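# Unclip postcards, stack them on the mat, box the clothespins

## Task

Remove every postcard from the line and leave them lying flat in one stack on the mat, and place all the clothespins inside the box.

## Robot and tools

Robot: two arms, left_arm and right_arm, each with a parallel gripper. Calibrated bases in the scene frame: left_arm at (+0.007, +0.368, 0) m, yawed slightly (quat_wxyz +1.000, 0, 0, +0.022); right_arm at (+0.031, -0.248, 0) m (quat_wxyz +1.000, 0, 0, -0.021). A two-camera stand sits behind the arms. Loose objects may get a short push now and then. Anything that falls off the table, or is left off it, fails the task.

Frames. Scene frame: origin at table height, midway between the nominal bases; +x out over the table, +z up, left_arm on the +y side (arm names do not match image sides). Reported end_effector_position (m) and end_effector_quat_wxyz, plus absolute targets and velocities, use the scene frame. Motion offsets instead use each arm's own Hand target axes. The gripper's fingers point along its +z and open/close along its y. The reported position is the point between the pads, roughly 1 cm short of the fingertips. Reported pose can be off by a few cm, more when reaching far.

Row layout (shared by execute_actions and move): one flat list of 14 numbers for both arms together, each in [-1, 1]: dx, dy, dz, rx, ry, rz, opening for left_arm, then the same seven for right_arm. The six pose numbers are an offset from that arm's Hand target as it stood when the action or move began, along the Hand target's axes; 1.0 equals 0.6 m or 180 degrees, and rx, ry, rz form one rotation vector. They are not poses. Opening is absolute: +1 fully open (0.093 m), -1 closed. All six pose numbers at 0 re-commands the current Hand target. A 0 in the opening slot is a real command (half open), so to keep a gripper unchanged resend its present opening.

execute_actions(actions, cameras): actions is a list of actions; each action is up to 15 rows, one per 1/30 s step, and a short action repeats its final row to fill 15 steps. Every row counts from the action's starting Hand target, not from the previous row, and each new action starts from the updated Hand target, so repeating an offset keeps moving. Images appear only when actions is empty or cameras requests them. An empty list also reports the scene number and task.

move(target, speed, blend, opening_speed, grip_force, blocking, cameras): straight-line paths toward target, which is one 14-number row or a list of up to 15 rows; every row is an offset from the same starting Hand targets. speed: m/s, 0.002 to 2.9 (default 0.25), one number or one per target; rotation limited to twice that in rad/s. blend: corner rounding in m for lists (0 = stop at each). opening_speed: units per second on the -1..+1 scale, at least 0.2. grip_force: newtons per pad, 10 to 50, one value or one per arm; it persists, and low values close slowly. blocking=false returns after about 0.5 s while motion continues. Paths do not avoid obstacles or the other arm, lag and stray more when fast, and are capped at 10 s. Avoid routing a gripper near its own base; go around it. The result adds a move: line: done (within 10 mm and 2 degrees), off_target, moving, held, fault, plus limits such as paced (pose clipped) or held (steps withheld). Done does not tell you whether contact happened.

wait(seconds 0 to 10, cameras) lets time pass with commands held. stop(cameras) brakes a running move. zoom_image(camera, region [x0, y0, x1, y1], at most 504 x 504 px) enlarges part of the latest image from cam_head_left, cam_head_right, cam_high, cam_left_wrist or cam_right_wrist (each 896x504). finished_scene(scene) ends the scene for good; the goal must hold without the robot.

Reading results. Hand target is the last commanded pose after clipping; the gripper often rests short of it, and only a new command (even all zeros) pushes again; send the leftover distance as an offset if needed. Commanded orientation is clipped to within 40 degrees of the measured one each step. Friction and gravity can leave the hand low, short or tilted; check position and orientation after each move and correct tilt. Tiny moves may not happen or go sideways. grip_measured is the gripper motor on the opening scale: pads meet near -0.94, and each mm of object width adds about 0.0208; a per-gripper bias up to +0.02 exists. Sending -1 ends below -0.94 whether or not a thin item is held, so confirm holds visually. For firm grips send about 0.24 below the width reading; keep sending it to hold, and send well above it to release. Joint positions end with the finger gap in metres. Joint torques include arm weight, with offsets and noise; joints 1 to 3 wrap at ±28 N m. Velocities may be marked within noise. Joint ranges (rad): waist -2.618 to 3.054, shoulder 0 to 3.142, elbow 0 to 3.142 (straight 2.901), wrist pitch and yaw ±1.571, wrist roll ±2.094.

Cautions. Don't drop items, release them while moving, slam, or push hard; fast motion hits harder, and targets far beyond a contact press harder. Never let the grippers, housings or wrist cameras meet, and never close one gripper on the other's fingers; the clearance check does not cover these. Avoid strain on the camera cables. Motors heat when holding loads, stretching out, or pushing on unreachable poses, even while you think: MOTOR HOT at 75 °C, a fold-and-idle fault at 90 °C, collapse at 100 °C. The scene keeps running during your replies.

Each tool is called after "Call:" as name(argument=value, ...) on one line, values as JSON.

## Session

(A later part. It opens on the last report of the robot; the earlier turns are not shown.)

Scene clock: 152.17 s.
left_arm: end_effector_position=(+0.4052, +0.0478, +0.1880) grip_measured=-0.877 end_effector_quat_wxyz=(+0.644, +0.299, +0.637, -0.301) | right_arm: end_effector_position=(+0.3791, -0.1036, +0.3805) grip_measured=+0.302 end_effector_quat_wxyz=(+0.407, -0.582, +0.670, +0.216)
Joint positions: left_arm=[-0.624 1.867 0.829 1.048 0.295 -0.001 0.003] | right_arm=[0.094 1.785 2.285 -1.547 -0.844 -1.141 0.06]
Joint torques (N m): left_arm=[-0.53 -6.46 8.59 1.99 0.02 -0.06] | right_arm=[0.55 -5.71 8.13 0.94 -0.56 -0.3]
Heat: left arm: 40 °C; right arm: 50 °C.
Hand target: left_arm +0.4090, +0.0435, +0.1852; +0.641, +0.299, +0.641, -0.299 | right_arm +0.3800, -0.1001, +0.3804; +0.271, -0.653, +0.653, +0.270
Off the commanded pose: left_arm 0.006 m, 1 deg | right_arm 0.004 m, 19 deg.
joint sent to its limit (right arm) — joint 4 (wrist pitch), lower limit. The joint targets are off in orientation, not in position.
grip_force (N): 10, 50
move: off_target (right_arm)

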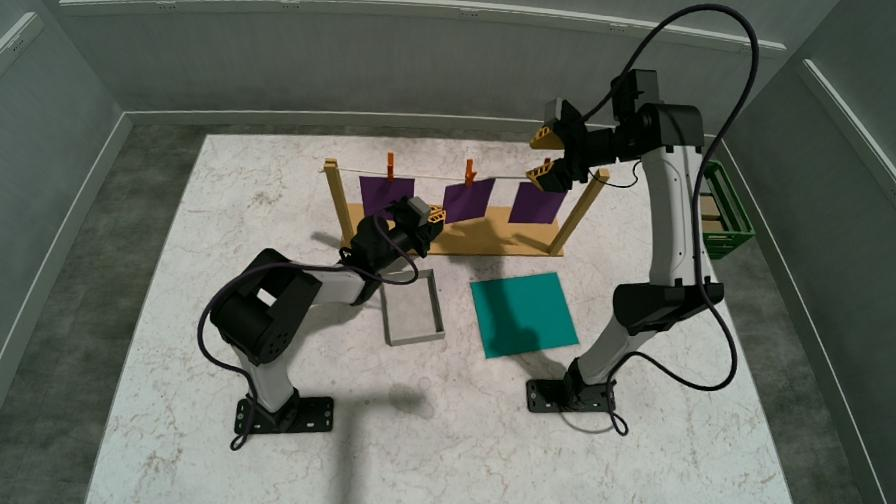

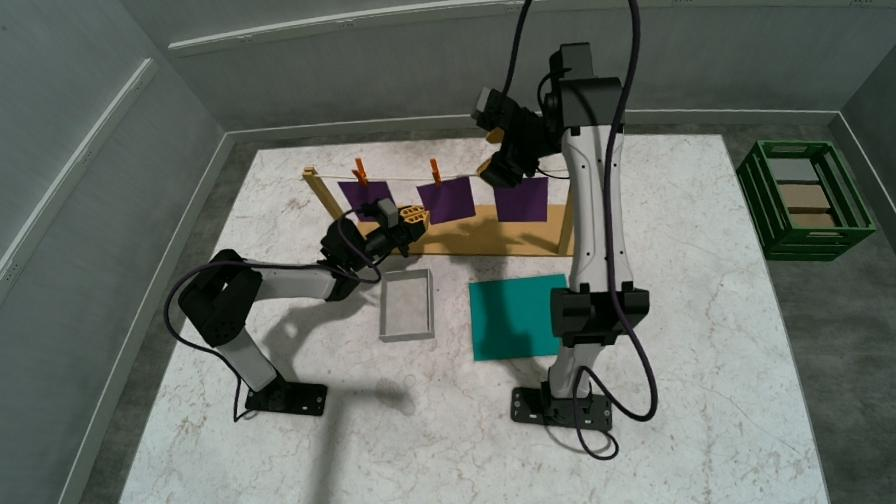

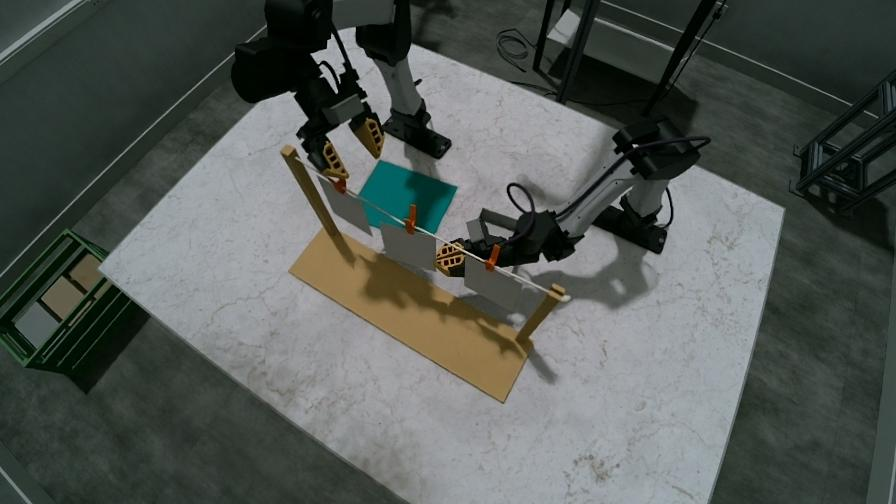

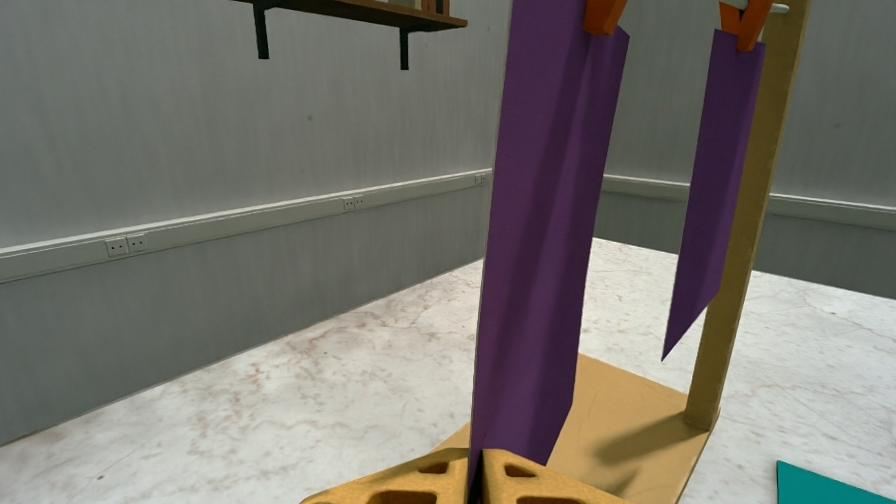

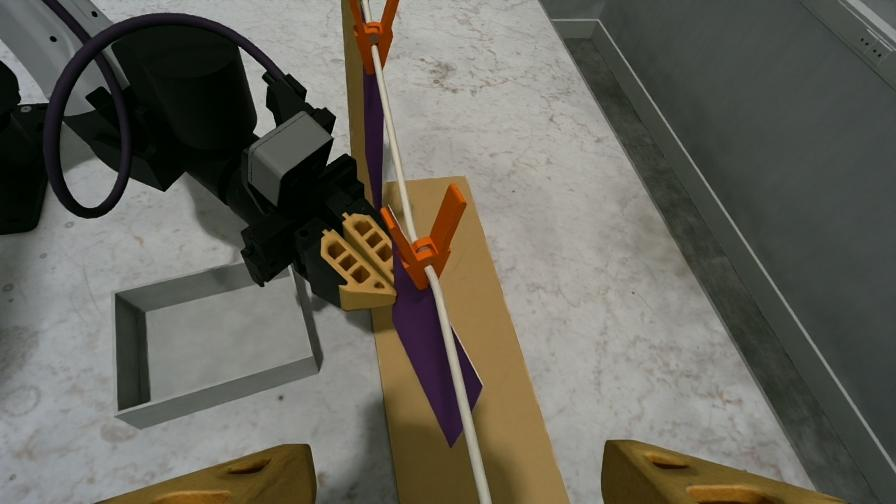

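Call:
move(target=[0,0,0,0,0,0,-0.88,-0.0412,-0.0083,0.0648,0.0964,-0.0444,0.004,0.1], cameras=["cam_high","cam_right_wrist"], speed=0.15)

Scene clock: 161.70 s.
left_arm: end_effector_position=(+0.4052, +0.0478, +0.1880) grip_measured=-0.877 end_effector_quat_wxyz=(+0.644, +0.299, +0.637, -0.301) | right_arm: end_effector_position=(+0.3902, -0.0546, +0.3633) grip_measured=+0.102 end_effector_quat_wxyz=(+0.401, -0.581, +0.672, +0.222)
Joint positions: left_arm=[-0.624 1.867 0.829 1.048 0.295 -0.001 0.003] | right_arm=[0.246 1.763 2.15 -1.32 -0.764 -0.959 0.05]
Joint torques (N m): left_arm=[-0.53 -6.48 8.58 1.97 0.02 -0.05] | right_arm=[0.28 -10.13 5.96 1.36 -0.36 -0.06]
Heat: left arm: 40 °C; right arm: 49 °C.
Hand target: left_arm +0.4090, +0.0435, +0.1852; +0.641, +0.299, +0.641, -0.299 | right_arm +0.3849, -0.0552, +0.3704; +0.409, -0.581, +0.670, +0.215
Off the commanded pose: left_arm 0.006 m, 1 deg | right_arm 0.009 m, 1 deg.
grip_force (N): 10, 50
move: done
Images, in order (width x height): cam_high 896x504, cam_right_wrist 896x504.

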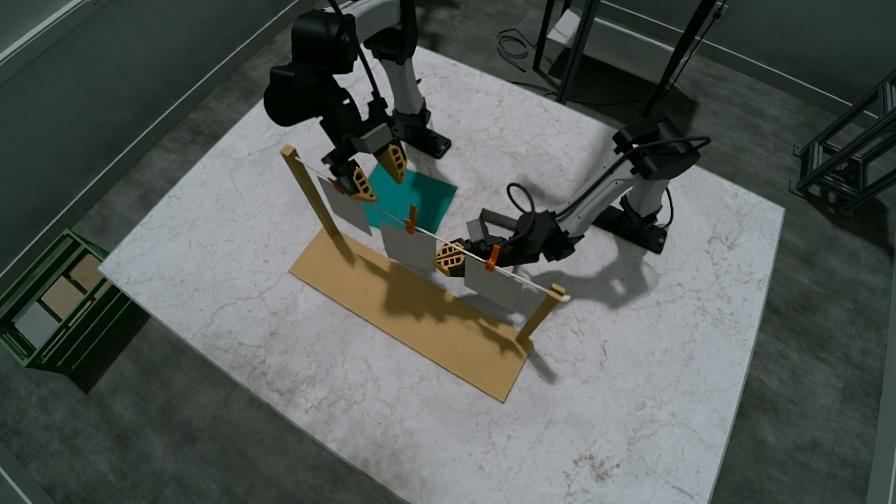

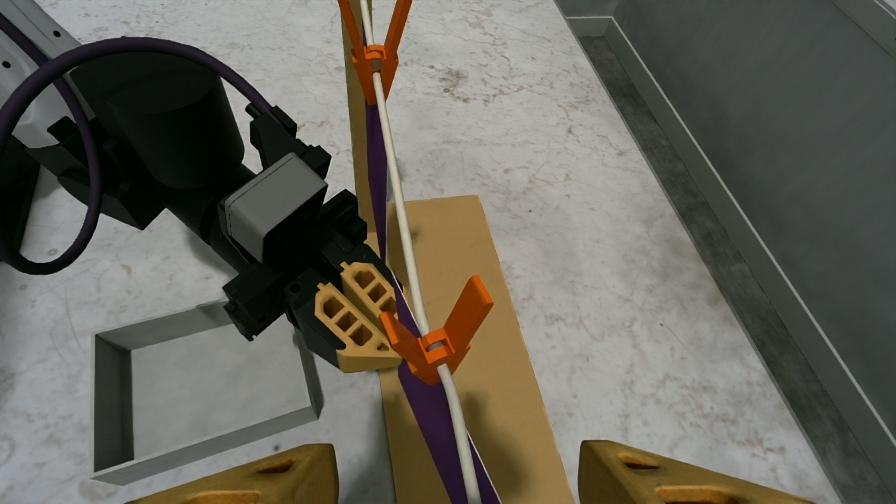

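Call:
move(target=[0,0,0,0,0,0,-0.88,-0.0015,0.0097,0.1042,0,0,0,0.1], cameras=["cam_high","cam_right_wrist","cam_left_wrist"], speed=0.1)

Scene clock: 166.87 s.
left_arm: end_effector_position=(+0.4052, +0.0478, +0.1880) grip_measured=-0.877 end_effector_quat_wxyz=(+0.644, +0.299, +0.637, -0.301) | right_arm: end_effector_position=(+0.4039, -0.0042, +0.3236) grip_measured=+0.102 end_effector_quat_wxyz=(+0.397, -0.582, +0.674, +0.221)
Joint positions: left_arm=[-0.624 1.867 0.829 1.048 0.295 -0.001 0.003] | right_arm=[0.382 1.754 1.943 -1.039 -0.674 -0.822 0.05]
Joint torques (N m): left_arm=[-0.51 -6.48 8.55 1.99 0.02 -0.05] | right_arm=[0.34 -11.37 6.87 1.49 -0.31 -0.03]
Heat: left arm: 40 °C; right arm: 48 °C.
Hand target: left_arm +0.4090, +0.0435, +0.1852; +0.641, +0.299, +0.641, -0.299 | right_arm +0.3980, -0.0055, +0.3342; +0.409, -0.581, +0.670, +0.215
Off the commanded pose: left_arm 0.006 m, 1 deg | right_arm 0.012 m, 2 deg.
grip_force (N): 10, 50
move: off_target (right_arm)
Images, in order (width x height): cam_high 896x504, cam_left_wrist 896x504, cam_right_wrist 896x504.

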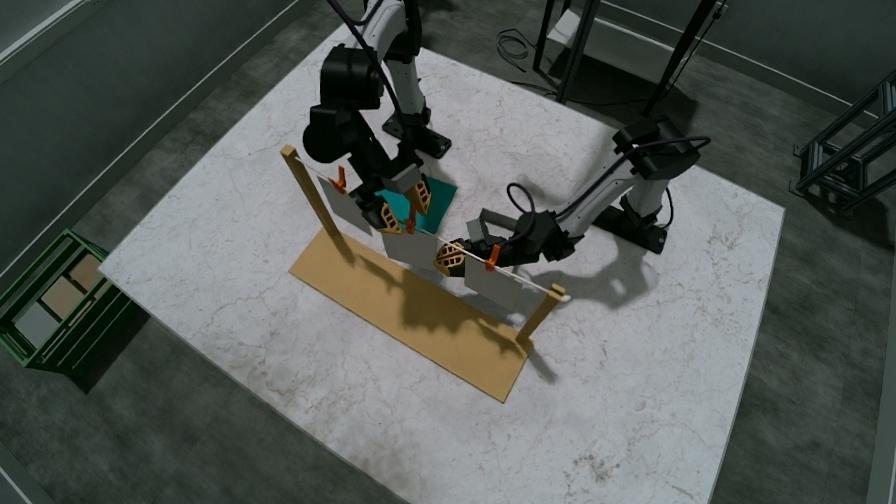

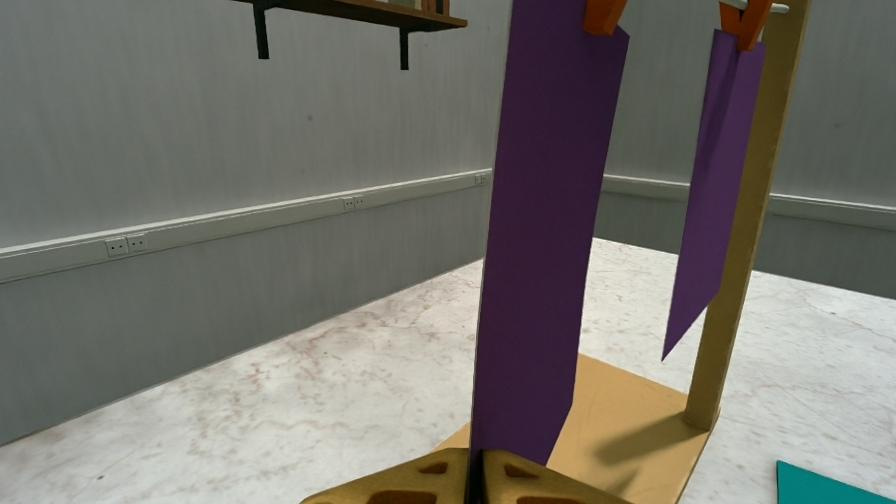

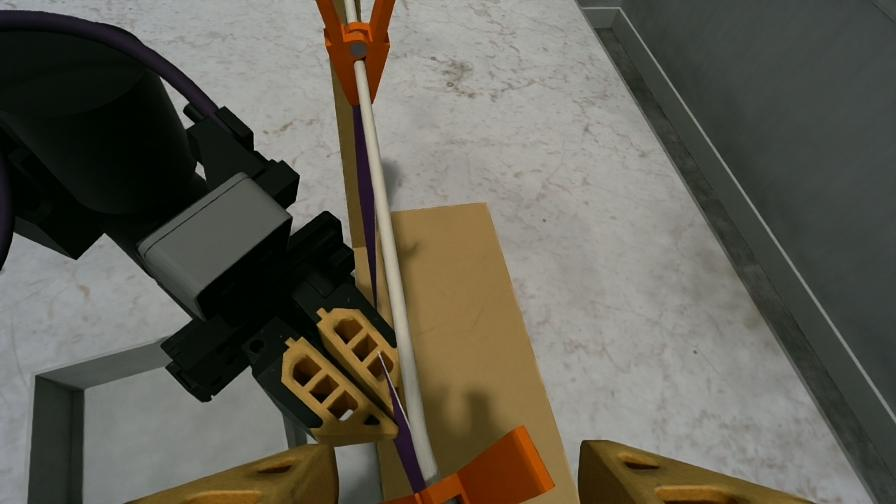

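Call:
move(target=[0,0,0,0,0,0,-0.93,0,0,0,0,0,0,-0.45], cameras=["cam_left_wrist","cam_right_wrist"], speed=0.05, opening_speed=0.5, grip_force=[20,50])

Scene clock: 172.93 s.
left_arm: end_effector_position=(+0.4050, +0.0475, +0.1877) grip_measured=-0.927 end_effector_quat_wxyz=(+0.643, +0.299, +0.637, -0.301) | right_arm: end_effector_position=(+0.4038, -0.0044, +0.3261) grip_measured=-0.444 end_effector_quat_wxyz=(+0.401, -0.582, +0.673, +0.219)
Joint positions: left_arm=[-0.625 1.867 0.829 1.046 0.295 -0.001 0.001] | right_arm=[0.382 1.749 1.943 -1.034 -0.673 -0.821 0.024]
Joint torques (N m): left_arm=[-0.43 -6.49 8.57 2.01 0.03 -0.06] | right_arm=[0.34 -10.84 6.83 1.46 -0.3 -0.06]
Heat: left arm: 40 °C; right arm: 47 °C.
Hand target: left_arm +0.4091, +0.0435, +0.1852; +0.641, +0.299, +0.641, -0.299 | right_arm +0.3980, -0.0055, +0.3343; +0.409, -0.581, +0.670, +0.215
Off the commanded pose: left_arm 0.006 m, 1 deg | right_arm 0.010 m, 1 deg.
grip_force (N): 20, 50
move: done
Images, in order (width x height): cam_left_wrist 896x504, cam_right_wrist 896x504.

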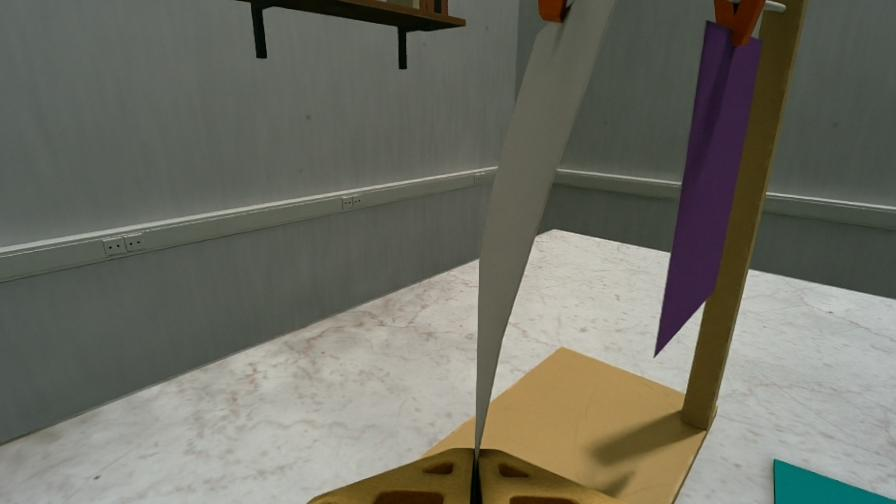

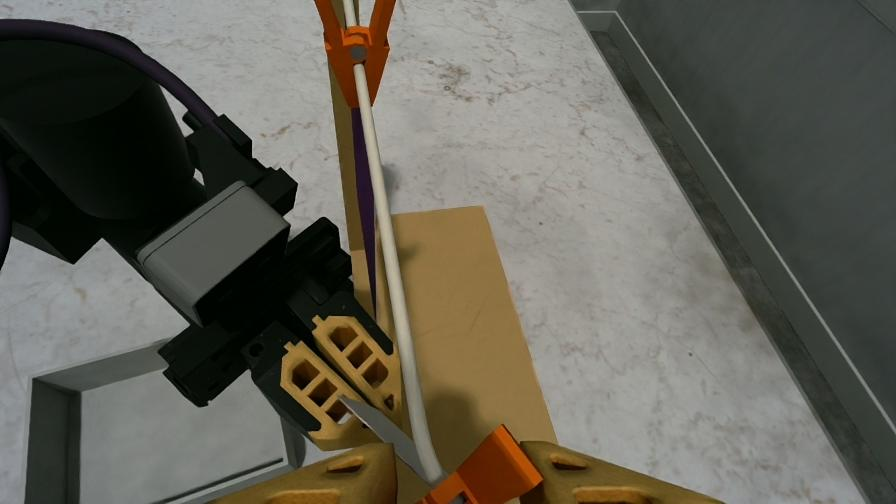

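Call:
move(target=[0,0,0,0,0,0,-1,0,0,0,0,0,0,-0.65], cameras=["cam_left_wrist","cam_right_wrist"], speed=0.05, opening_speed=0.4)

Scene clock: 175.87 s.
left_arm: end_effector_position=(+0.4050, +0.0475, +0.1874) grip_measured=-0.972 end_effector_quat_wxyz=(+0.643, +0.299, +0.638, -0.301) | right_arm: end_effector_position=(+0.4040, -0.0045, +0.3261) grip_measured=-0.644 end_effector_quat_wxyz=(+0.401, -0.581, +0.673, +0.219)
Joint positions: left_arm=[-0.625 1.867 0.829 1.045 0.295 -0.001 0] | right_arm=[0.382 1.749 1.943 -1.034 -0.672 -0.819 0.014]
Joint torques (N m): left_arm=[-0.44 -6.5 8.57 2.01 0.02 -0.05] | right_arm=[0.35 -10.91 6.84 1.45 -0.32 -0.09]
Heat: left arm: 40 °C; right arm: 47 °C.
Hand target: left_arm +0.4091, +0.0435, +0.1852; +0.641, +0.299, +0.641, -0.299 | right_arm +0.3980, -0.0055, +0.3343; +0.409, -0.581, +0.670, +0.215
Off the commanded pose: left_arm 0.006 m, 0 deg | right_arm 0.010 m, 1 deg.
grip_force (N): 20, 50
move: done
Images, in order (width x height): cam_left_wrist 896x504, cam_right_wrist 896x504.

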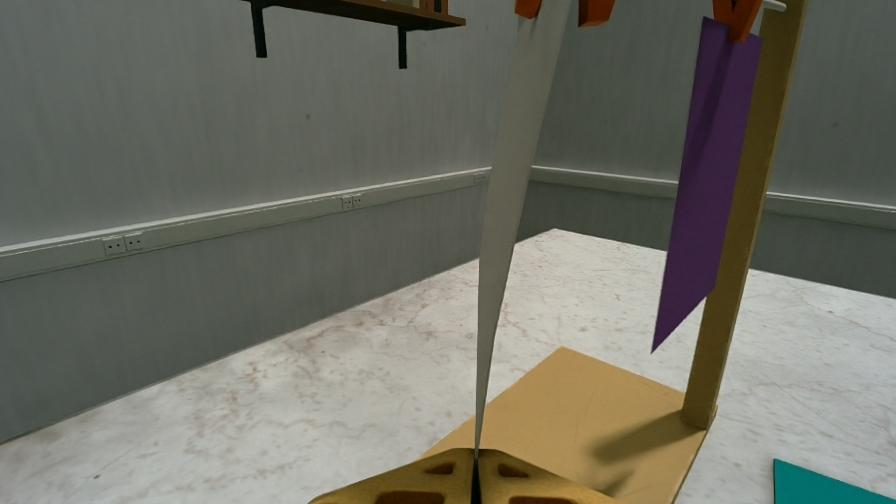

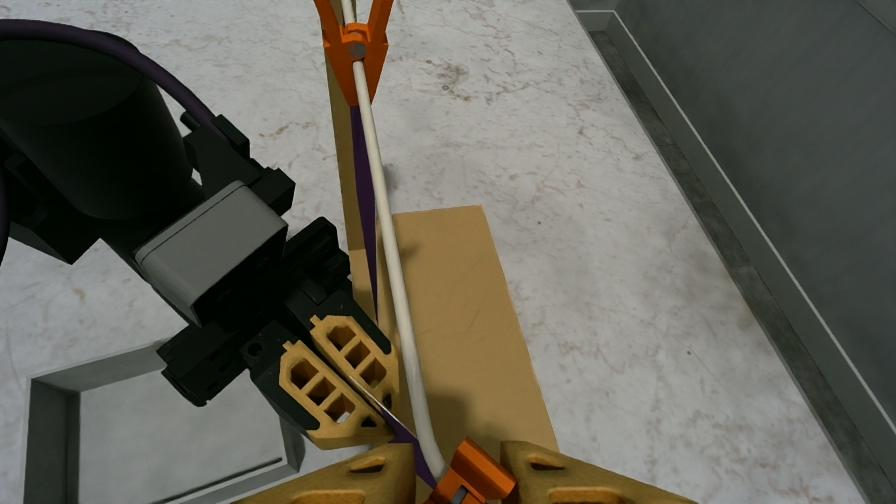

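Call:
move(target=[0,0,0,0,0,0,-1,0,0,0,0,0,0,-0.75], cameras=["cam_left_wrist","cam_right_wrist","cam_head_left"], speed=0.05, opening_speed=0.4)

Scene clock: 181.07 s.
left_arm: end_effector_position=(+0.4050, +0.0475, +0.1874) grip_measured=-0.972 end_effector_quat_wxyz=(+0.643, +0.299, +0.638, -0.301) | right_arm: end_effector_position=(+0.4043, -0.0044, +0.3263) grip_measured=-0.740 end_effector_quat_wxyz=(+0.401, -0.581, +0.673, +0.219)
Joint positions: left_arm=[-0.625 1.867 0.829 1.045 0.295 -0.001 0] | right_arm=[0.382 1.749 1.943 -1.032 -0.672 -0.818 0.01]
Joint torques (N m): left_arm=[-0.44 -6.43 8.58 2.01 0.03 -0.07] | right_arm=[0.34 -10.92 6.84 1.43 -0.31 -0.09]
Heat: left arm: 40 °C; right arm: 47 °C.
Hand target: left_arm +0.4091, +0.0435, +0.1852; +0.641, +0.299, +0.641, -0.299 | right_arm +0.3980, -0.0055, +0.3343; +0.409, -0.581, +0.670, +0.215
Off the commanded pose: left_arm 0.006 m, 0 deg | right_arm 0.010 m, 1 deg.
grip_force (N): 20, 50
move: done
Images, in order (width x height): cam_head_left 896x504, cam_left_wrist 896x504, cam_right_wrist 896x504.

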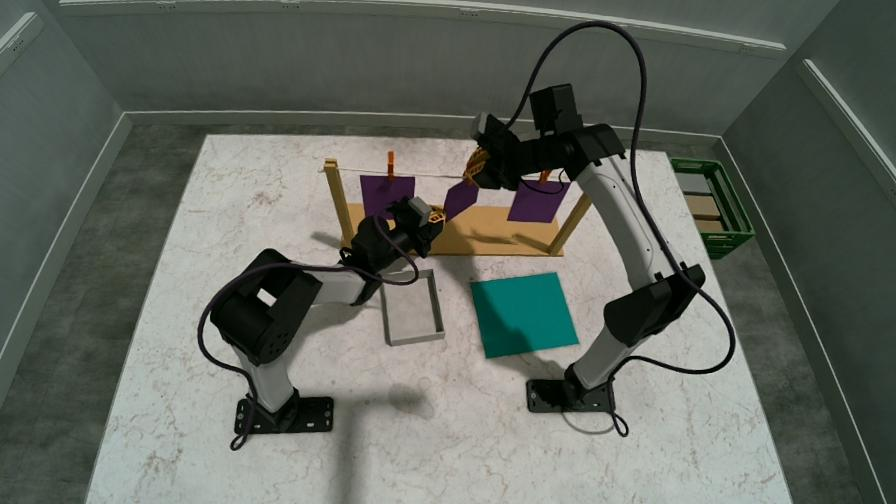

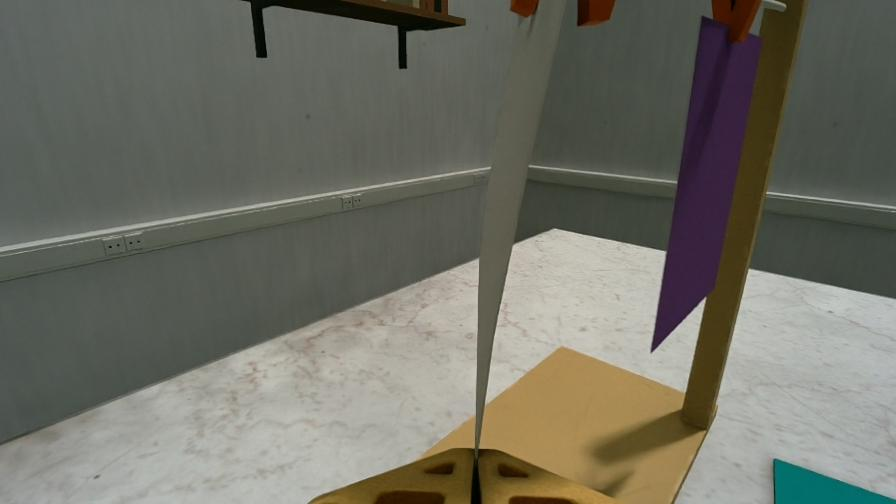

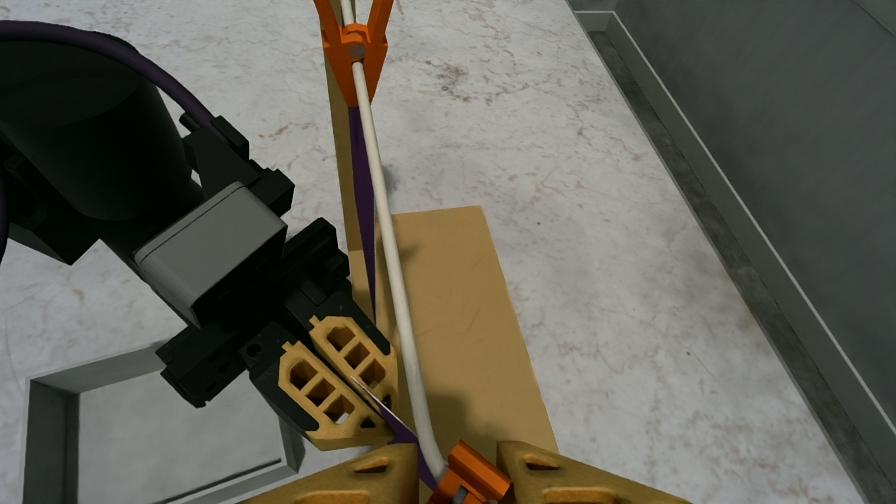

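Call:
move(target=[0,0,0,0,0,0,-1,-0.0664,-0.0153,-0.0479,0,0,0,-0.85], cameras=["cam_left_wrist","cam_right_wrist","cam_high"], speed=0.06)

Scene clock: 184.47 s.
left_arm: end_effector_position=(+0.4050, +0.0475, +0.1874) grip_measured=-0.972 end_effector_quat_wxyz=(+0.643, +0.299, +0.638, -0.301) | right_arm: end_effector_position=(+0.3953, -0.0082, +0.3769) grip_measured=-0.756 end_effector_quat_wxyz=(+0.398, -0.578, +0.678, +0.218)
Joint positions: left_arm=[-0.625 1.867 0.829 1.045 0.294 -0.001 0] | right_arm=[0.383 1.859 2.329 -1.313 -0.664 -0.81 0.009]
Joint torques (N m): left_arm=[-0.46 -6.43 8.59 2.01 0.03 -0.06] | right_arm=[0.23 -7.46 9.92 1.46 -0.38 -0.16]
Heat: left arm: 40 °C; right arm: 47 °C.
Hand target: left_arm +0.4091, +0.0435, +0.1852; +0.641, +0.299, +0.641, -0.299 | right_arm +0.3978, -0.0057, +0.3843; +0.409, -0.581, +0.670, +0.215
Off the commanded pose: left_arm 0.006 m, 0 deg | right_arm 0.008 m, 2 deg.
grip_force (N): 20, 50
move: done
Images, in order (width x height): cam_high 896x504, cam_left_wrist 896x504, cam_right_wrist 896x504.

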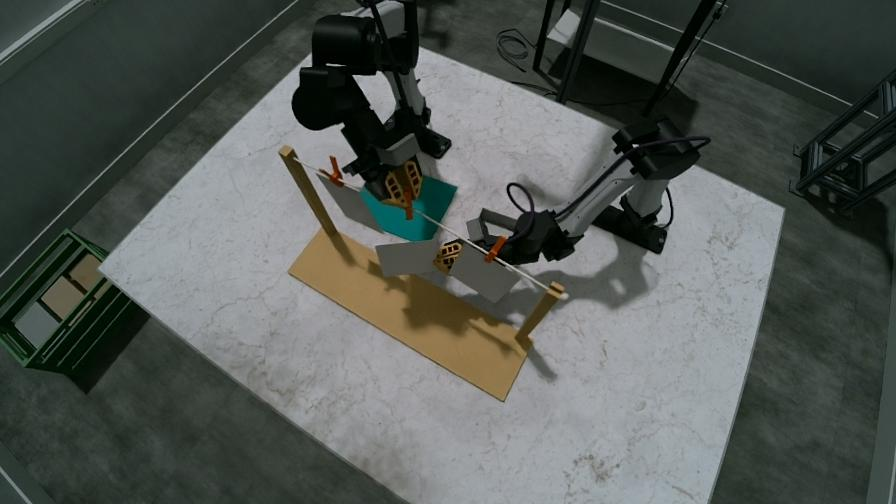

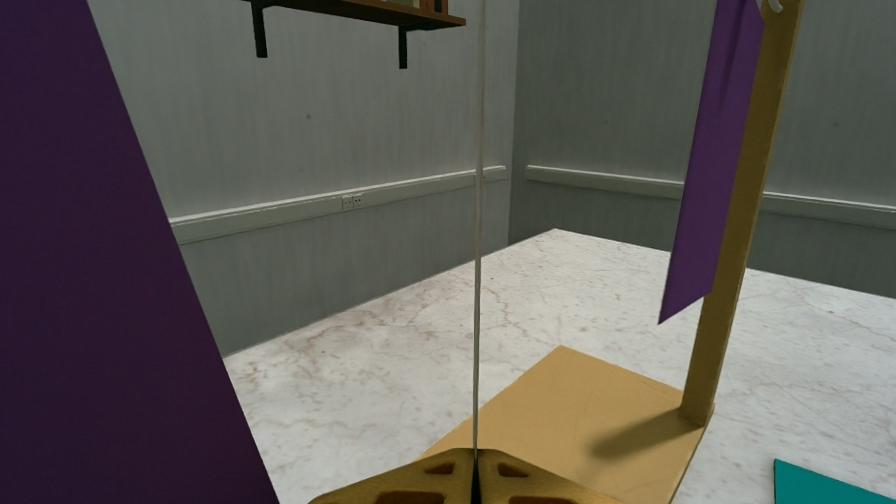

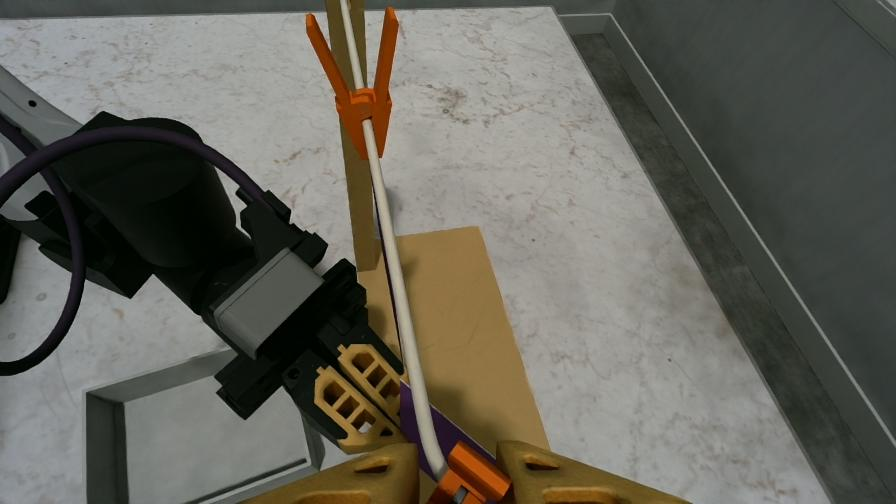

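Call:
move(target=[[0,0,-0.2667,0,0,0,-1,0,0,0,0,0,0,-0.85],[0.0583,-0.3673,-0.0395,0.2682,-0.0091,0.5205,-1,0,0,0,0,0,0,-0.85]], cameras=["all"], speed=0.12, blend=0.03)

Scene clock: 217.17 s.
left_arm: end_effector_position=(+0.2234, -0.0752, +0.1506) grip_measured=-0.972 end_effector_quat_wxyz=(+0.502, +0.862, +0.064, +0.033) | right_arm: end_effector_position=(+0.3953, -0.0082, +0.3769) grip_measured=-0.756 end_effector_quat_wxyz=(+0.398, -0.578, +0.678, +0.218)
Joint positions: left_arm=[-1.033 1.733 1.082 0.091 0.381 1.792 0] | right_arm=[0.383 1.859 2.329 -1.313 -0.664 -0.81 0.009]
Joint torques (N m): left_arm=[-0.38 -6.27 9.92 1.79 0.2 -0.04] | right_arm=[0.17 -7.41 9.94 1.44 -0.38 -0.16]
Heat: left arm: 41 °C; right arm: 48 °C.
Hand target: left_arm +0.2250, -0.0798, +0.1504; +0.499, +0.864, +0.060, +0.035 | right_arm +0.3978, -0.0057, +0.3843; +0.409, -0.581, +0.670, +0.215
Off the commanded pose: left_arm 0.005 m, 1 deg | right_arm 0.008 m, 2 deg.
grip_force (N): 20, 50
move: done

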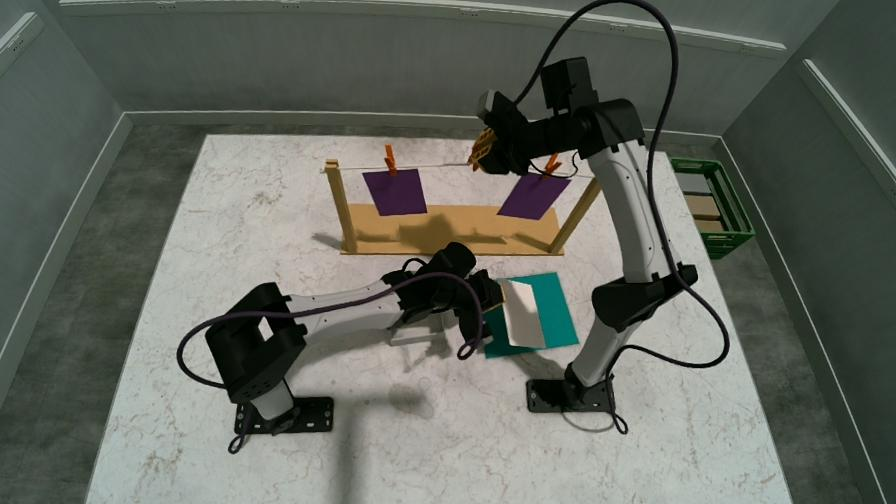

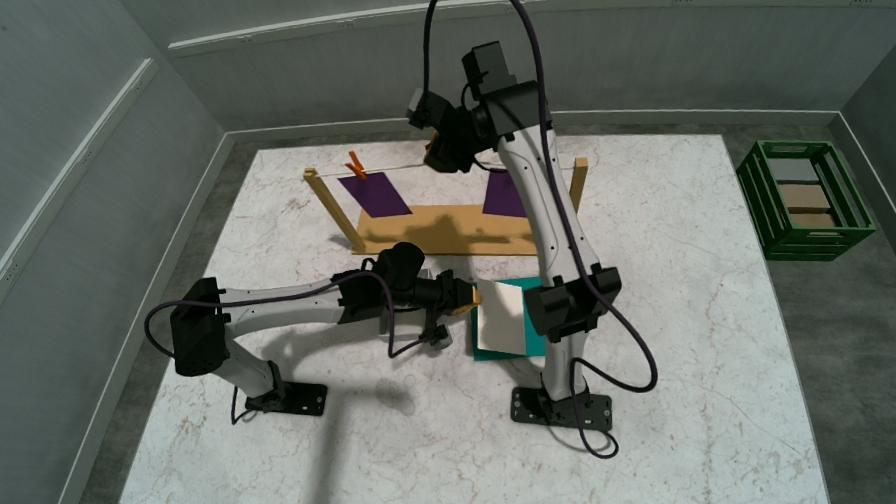

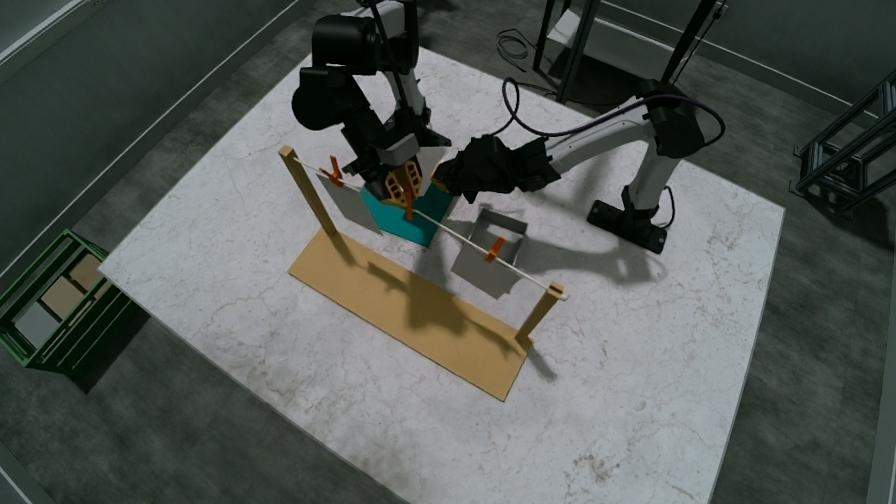

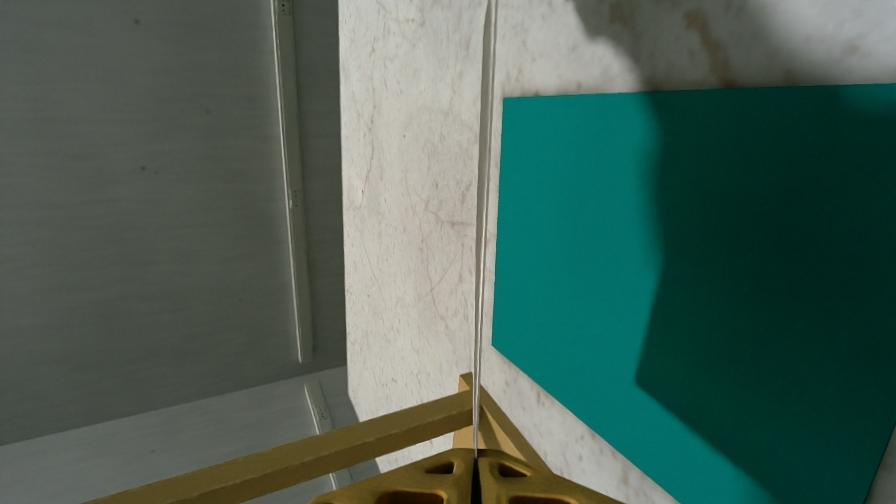

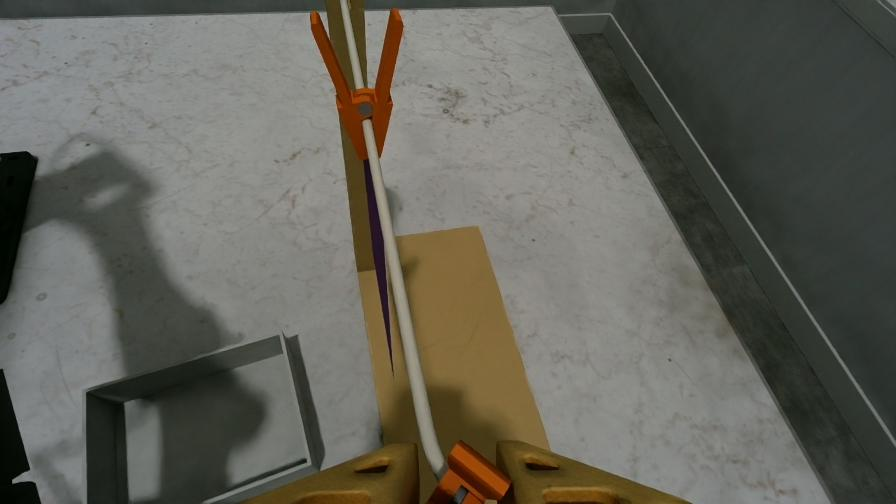

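Call:
move(target=[0.0745,-0.1498,0.1238,0,0,0,-1,0,0,0,0,0,0,-0.85], cameras=["cam_head_left","cam_head_right","cam_left_wrist","cam_high"], speed=0.1)

Scene clock: 232.70 s.
left_arm: end_effector_position=(+0.2701, -0.0903, +0.0383) grip_measured=-0.972 end_effector_quat_wxyz=(+0.497, +0.864, +0.064, +0.039) | right_arm: end_effector_position=(+0.3953, -0.0082, +0.3769) grip_measured=-0.756 end_effector_quat_wxyz=(+0.398, -0.578, +0.678, +0.218)
Joint positions: left_arm=[-0.961 2.104 1.087 0.432 0.427 1.844 0] | right_arm=[0.383 1.859 2.329 -1.313 -0.664 -0.81 0.009]
Joint torques (N m): left_arm=[0.35 -7.98 7.92 1.93 0.48 -0.06] | right_arm=[0.21 -7.45 9.91 1.44 -0.38 -0.16]
Heat: left arm: 41 °C; right arm: 49 °C.
Hand target: left_arm +0.2719, -0.0929, +0.0354; +0.499, +0.864, +0.060, +0.035 | right_arm +0.3978, -0.0057, +0.3843; +0.409, -0.581, +0.670, +0.215
Off the commanded pose: left_arm 0.004 m, 1 deg | right_arm 0.008 m, 2 deg.
grip_force (N): 20, 50
move: done
Images, in order (width x height): cam_head_left 896x504, cam_head_right 896x504, cam_high 896x504, cam_left_wrist 896x504.

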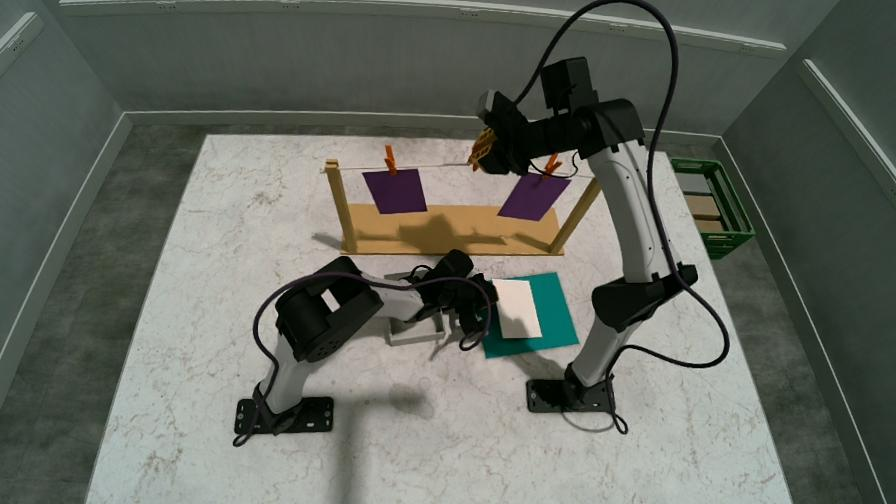

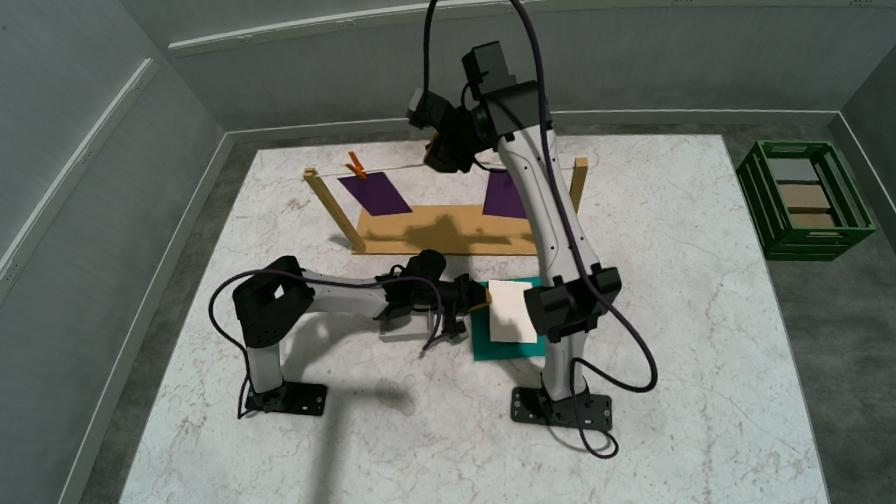

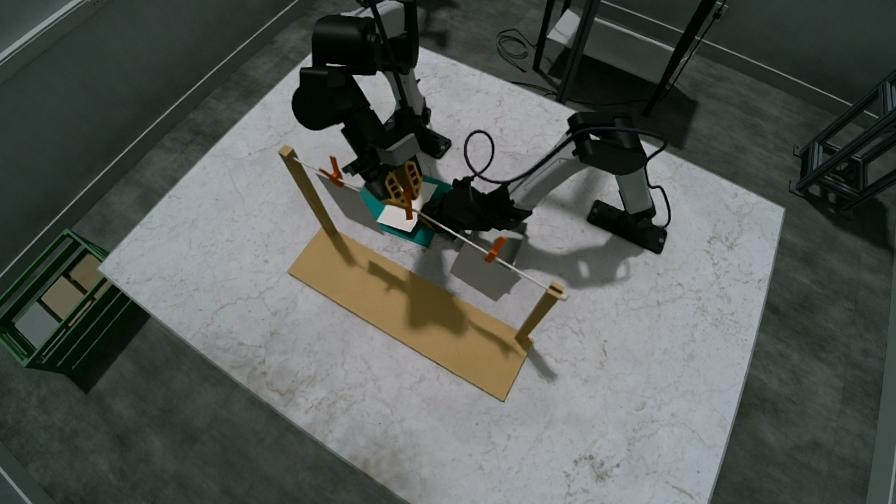

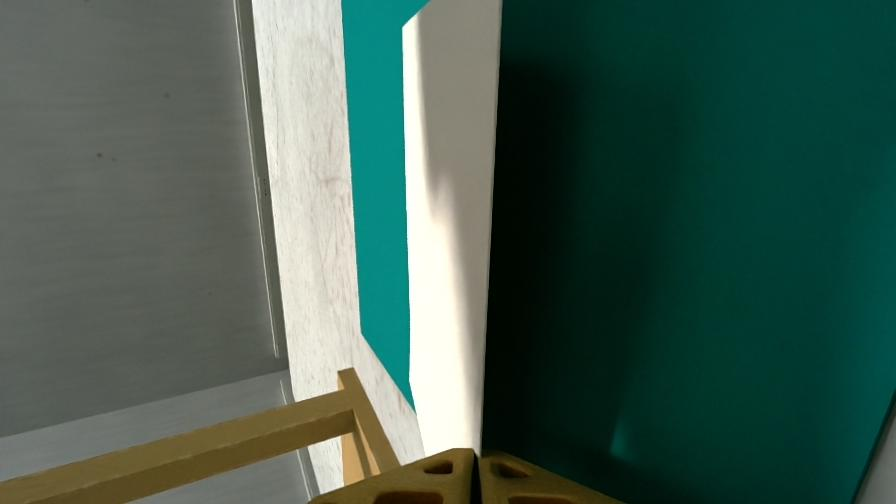

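Call:
zoom_image(camera="cam_head_left", region=[460, 250, 600, 370])

Call:
zoom_image(camera="cam_head_right", region=[440, 250, 580, 370])

Call:
zoom_image(camera="cam_high", region=[350, 150, 490, 270])

Scaled by 3.600 from the camera's 896x504 image, which has a finer 1280x720 frame.

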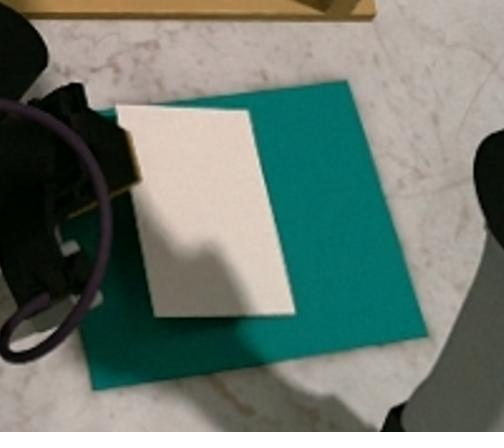

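Scaled by 3.600 from the camera's 896x504 image, which has a finer 1280x720 frame.

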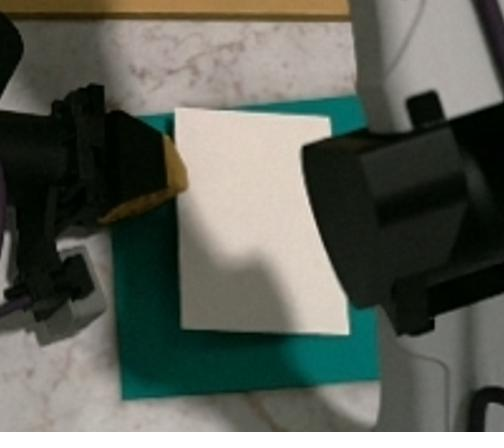

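Scaled by 3.600 from the camera's 896x504 image, which has a finer 1280x720 frame.

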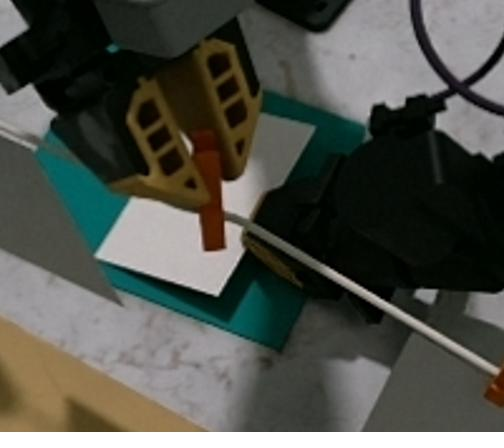

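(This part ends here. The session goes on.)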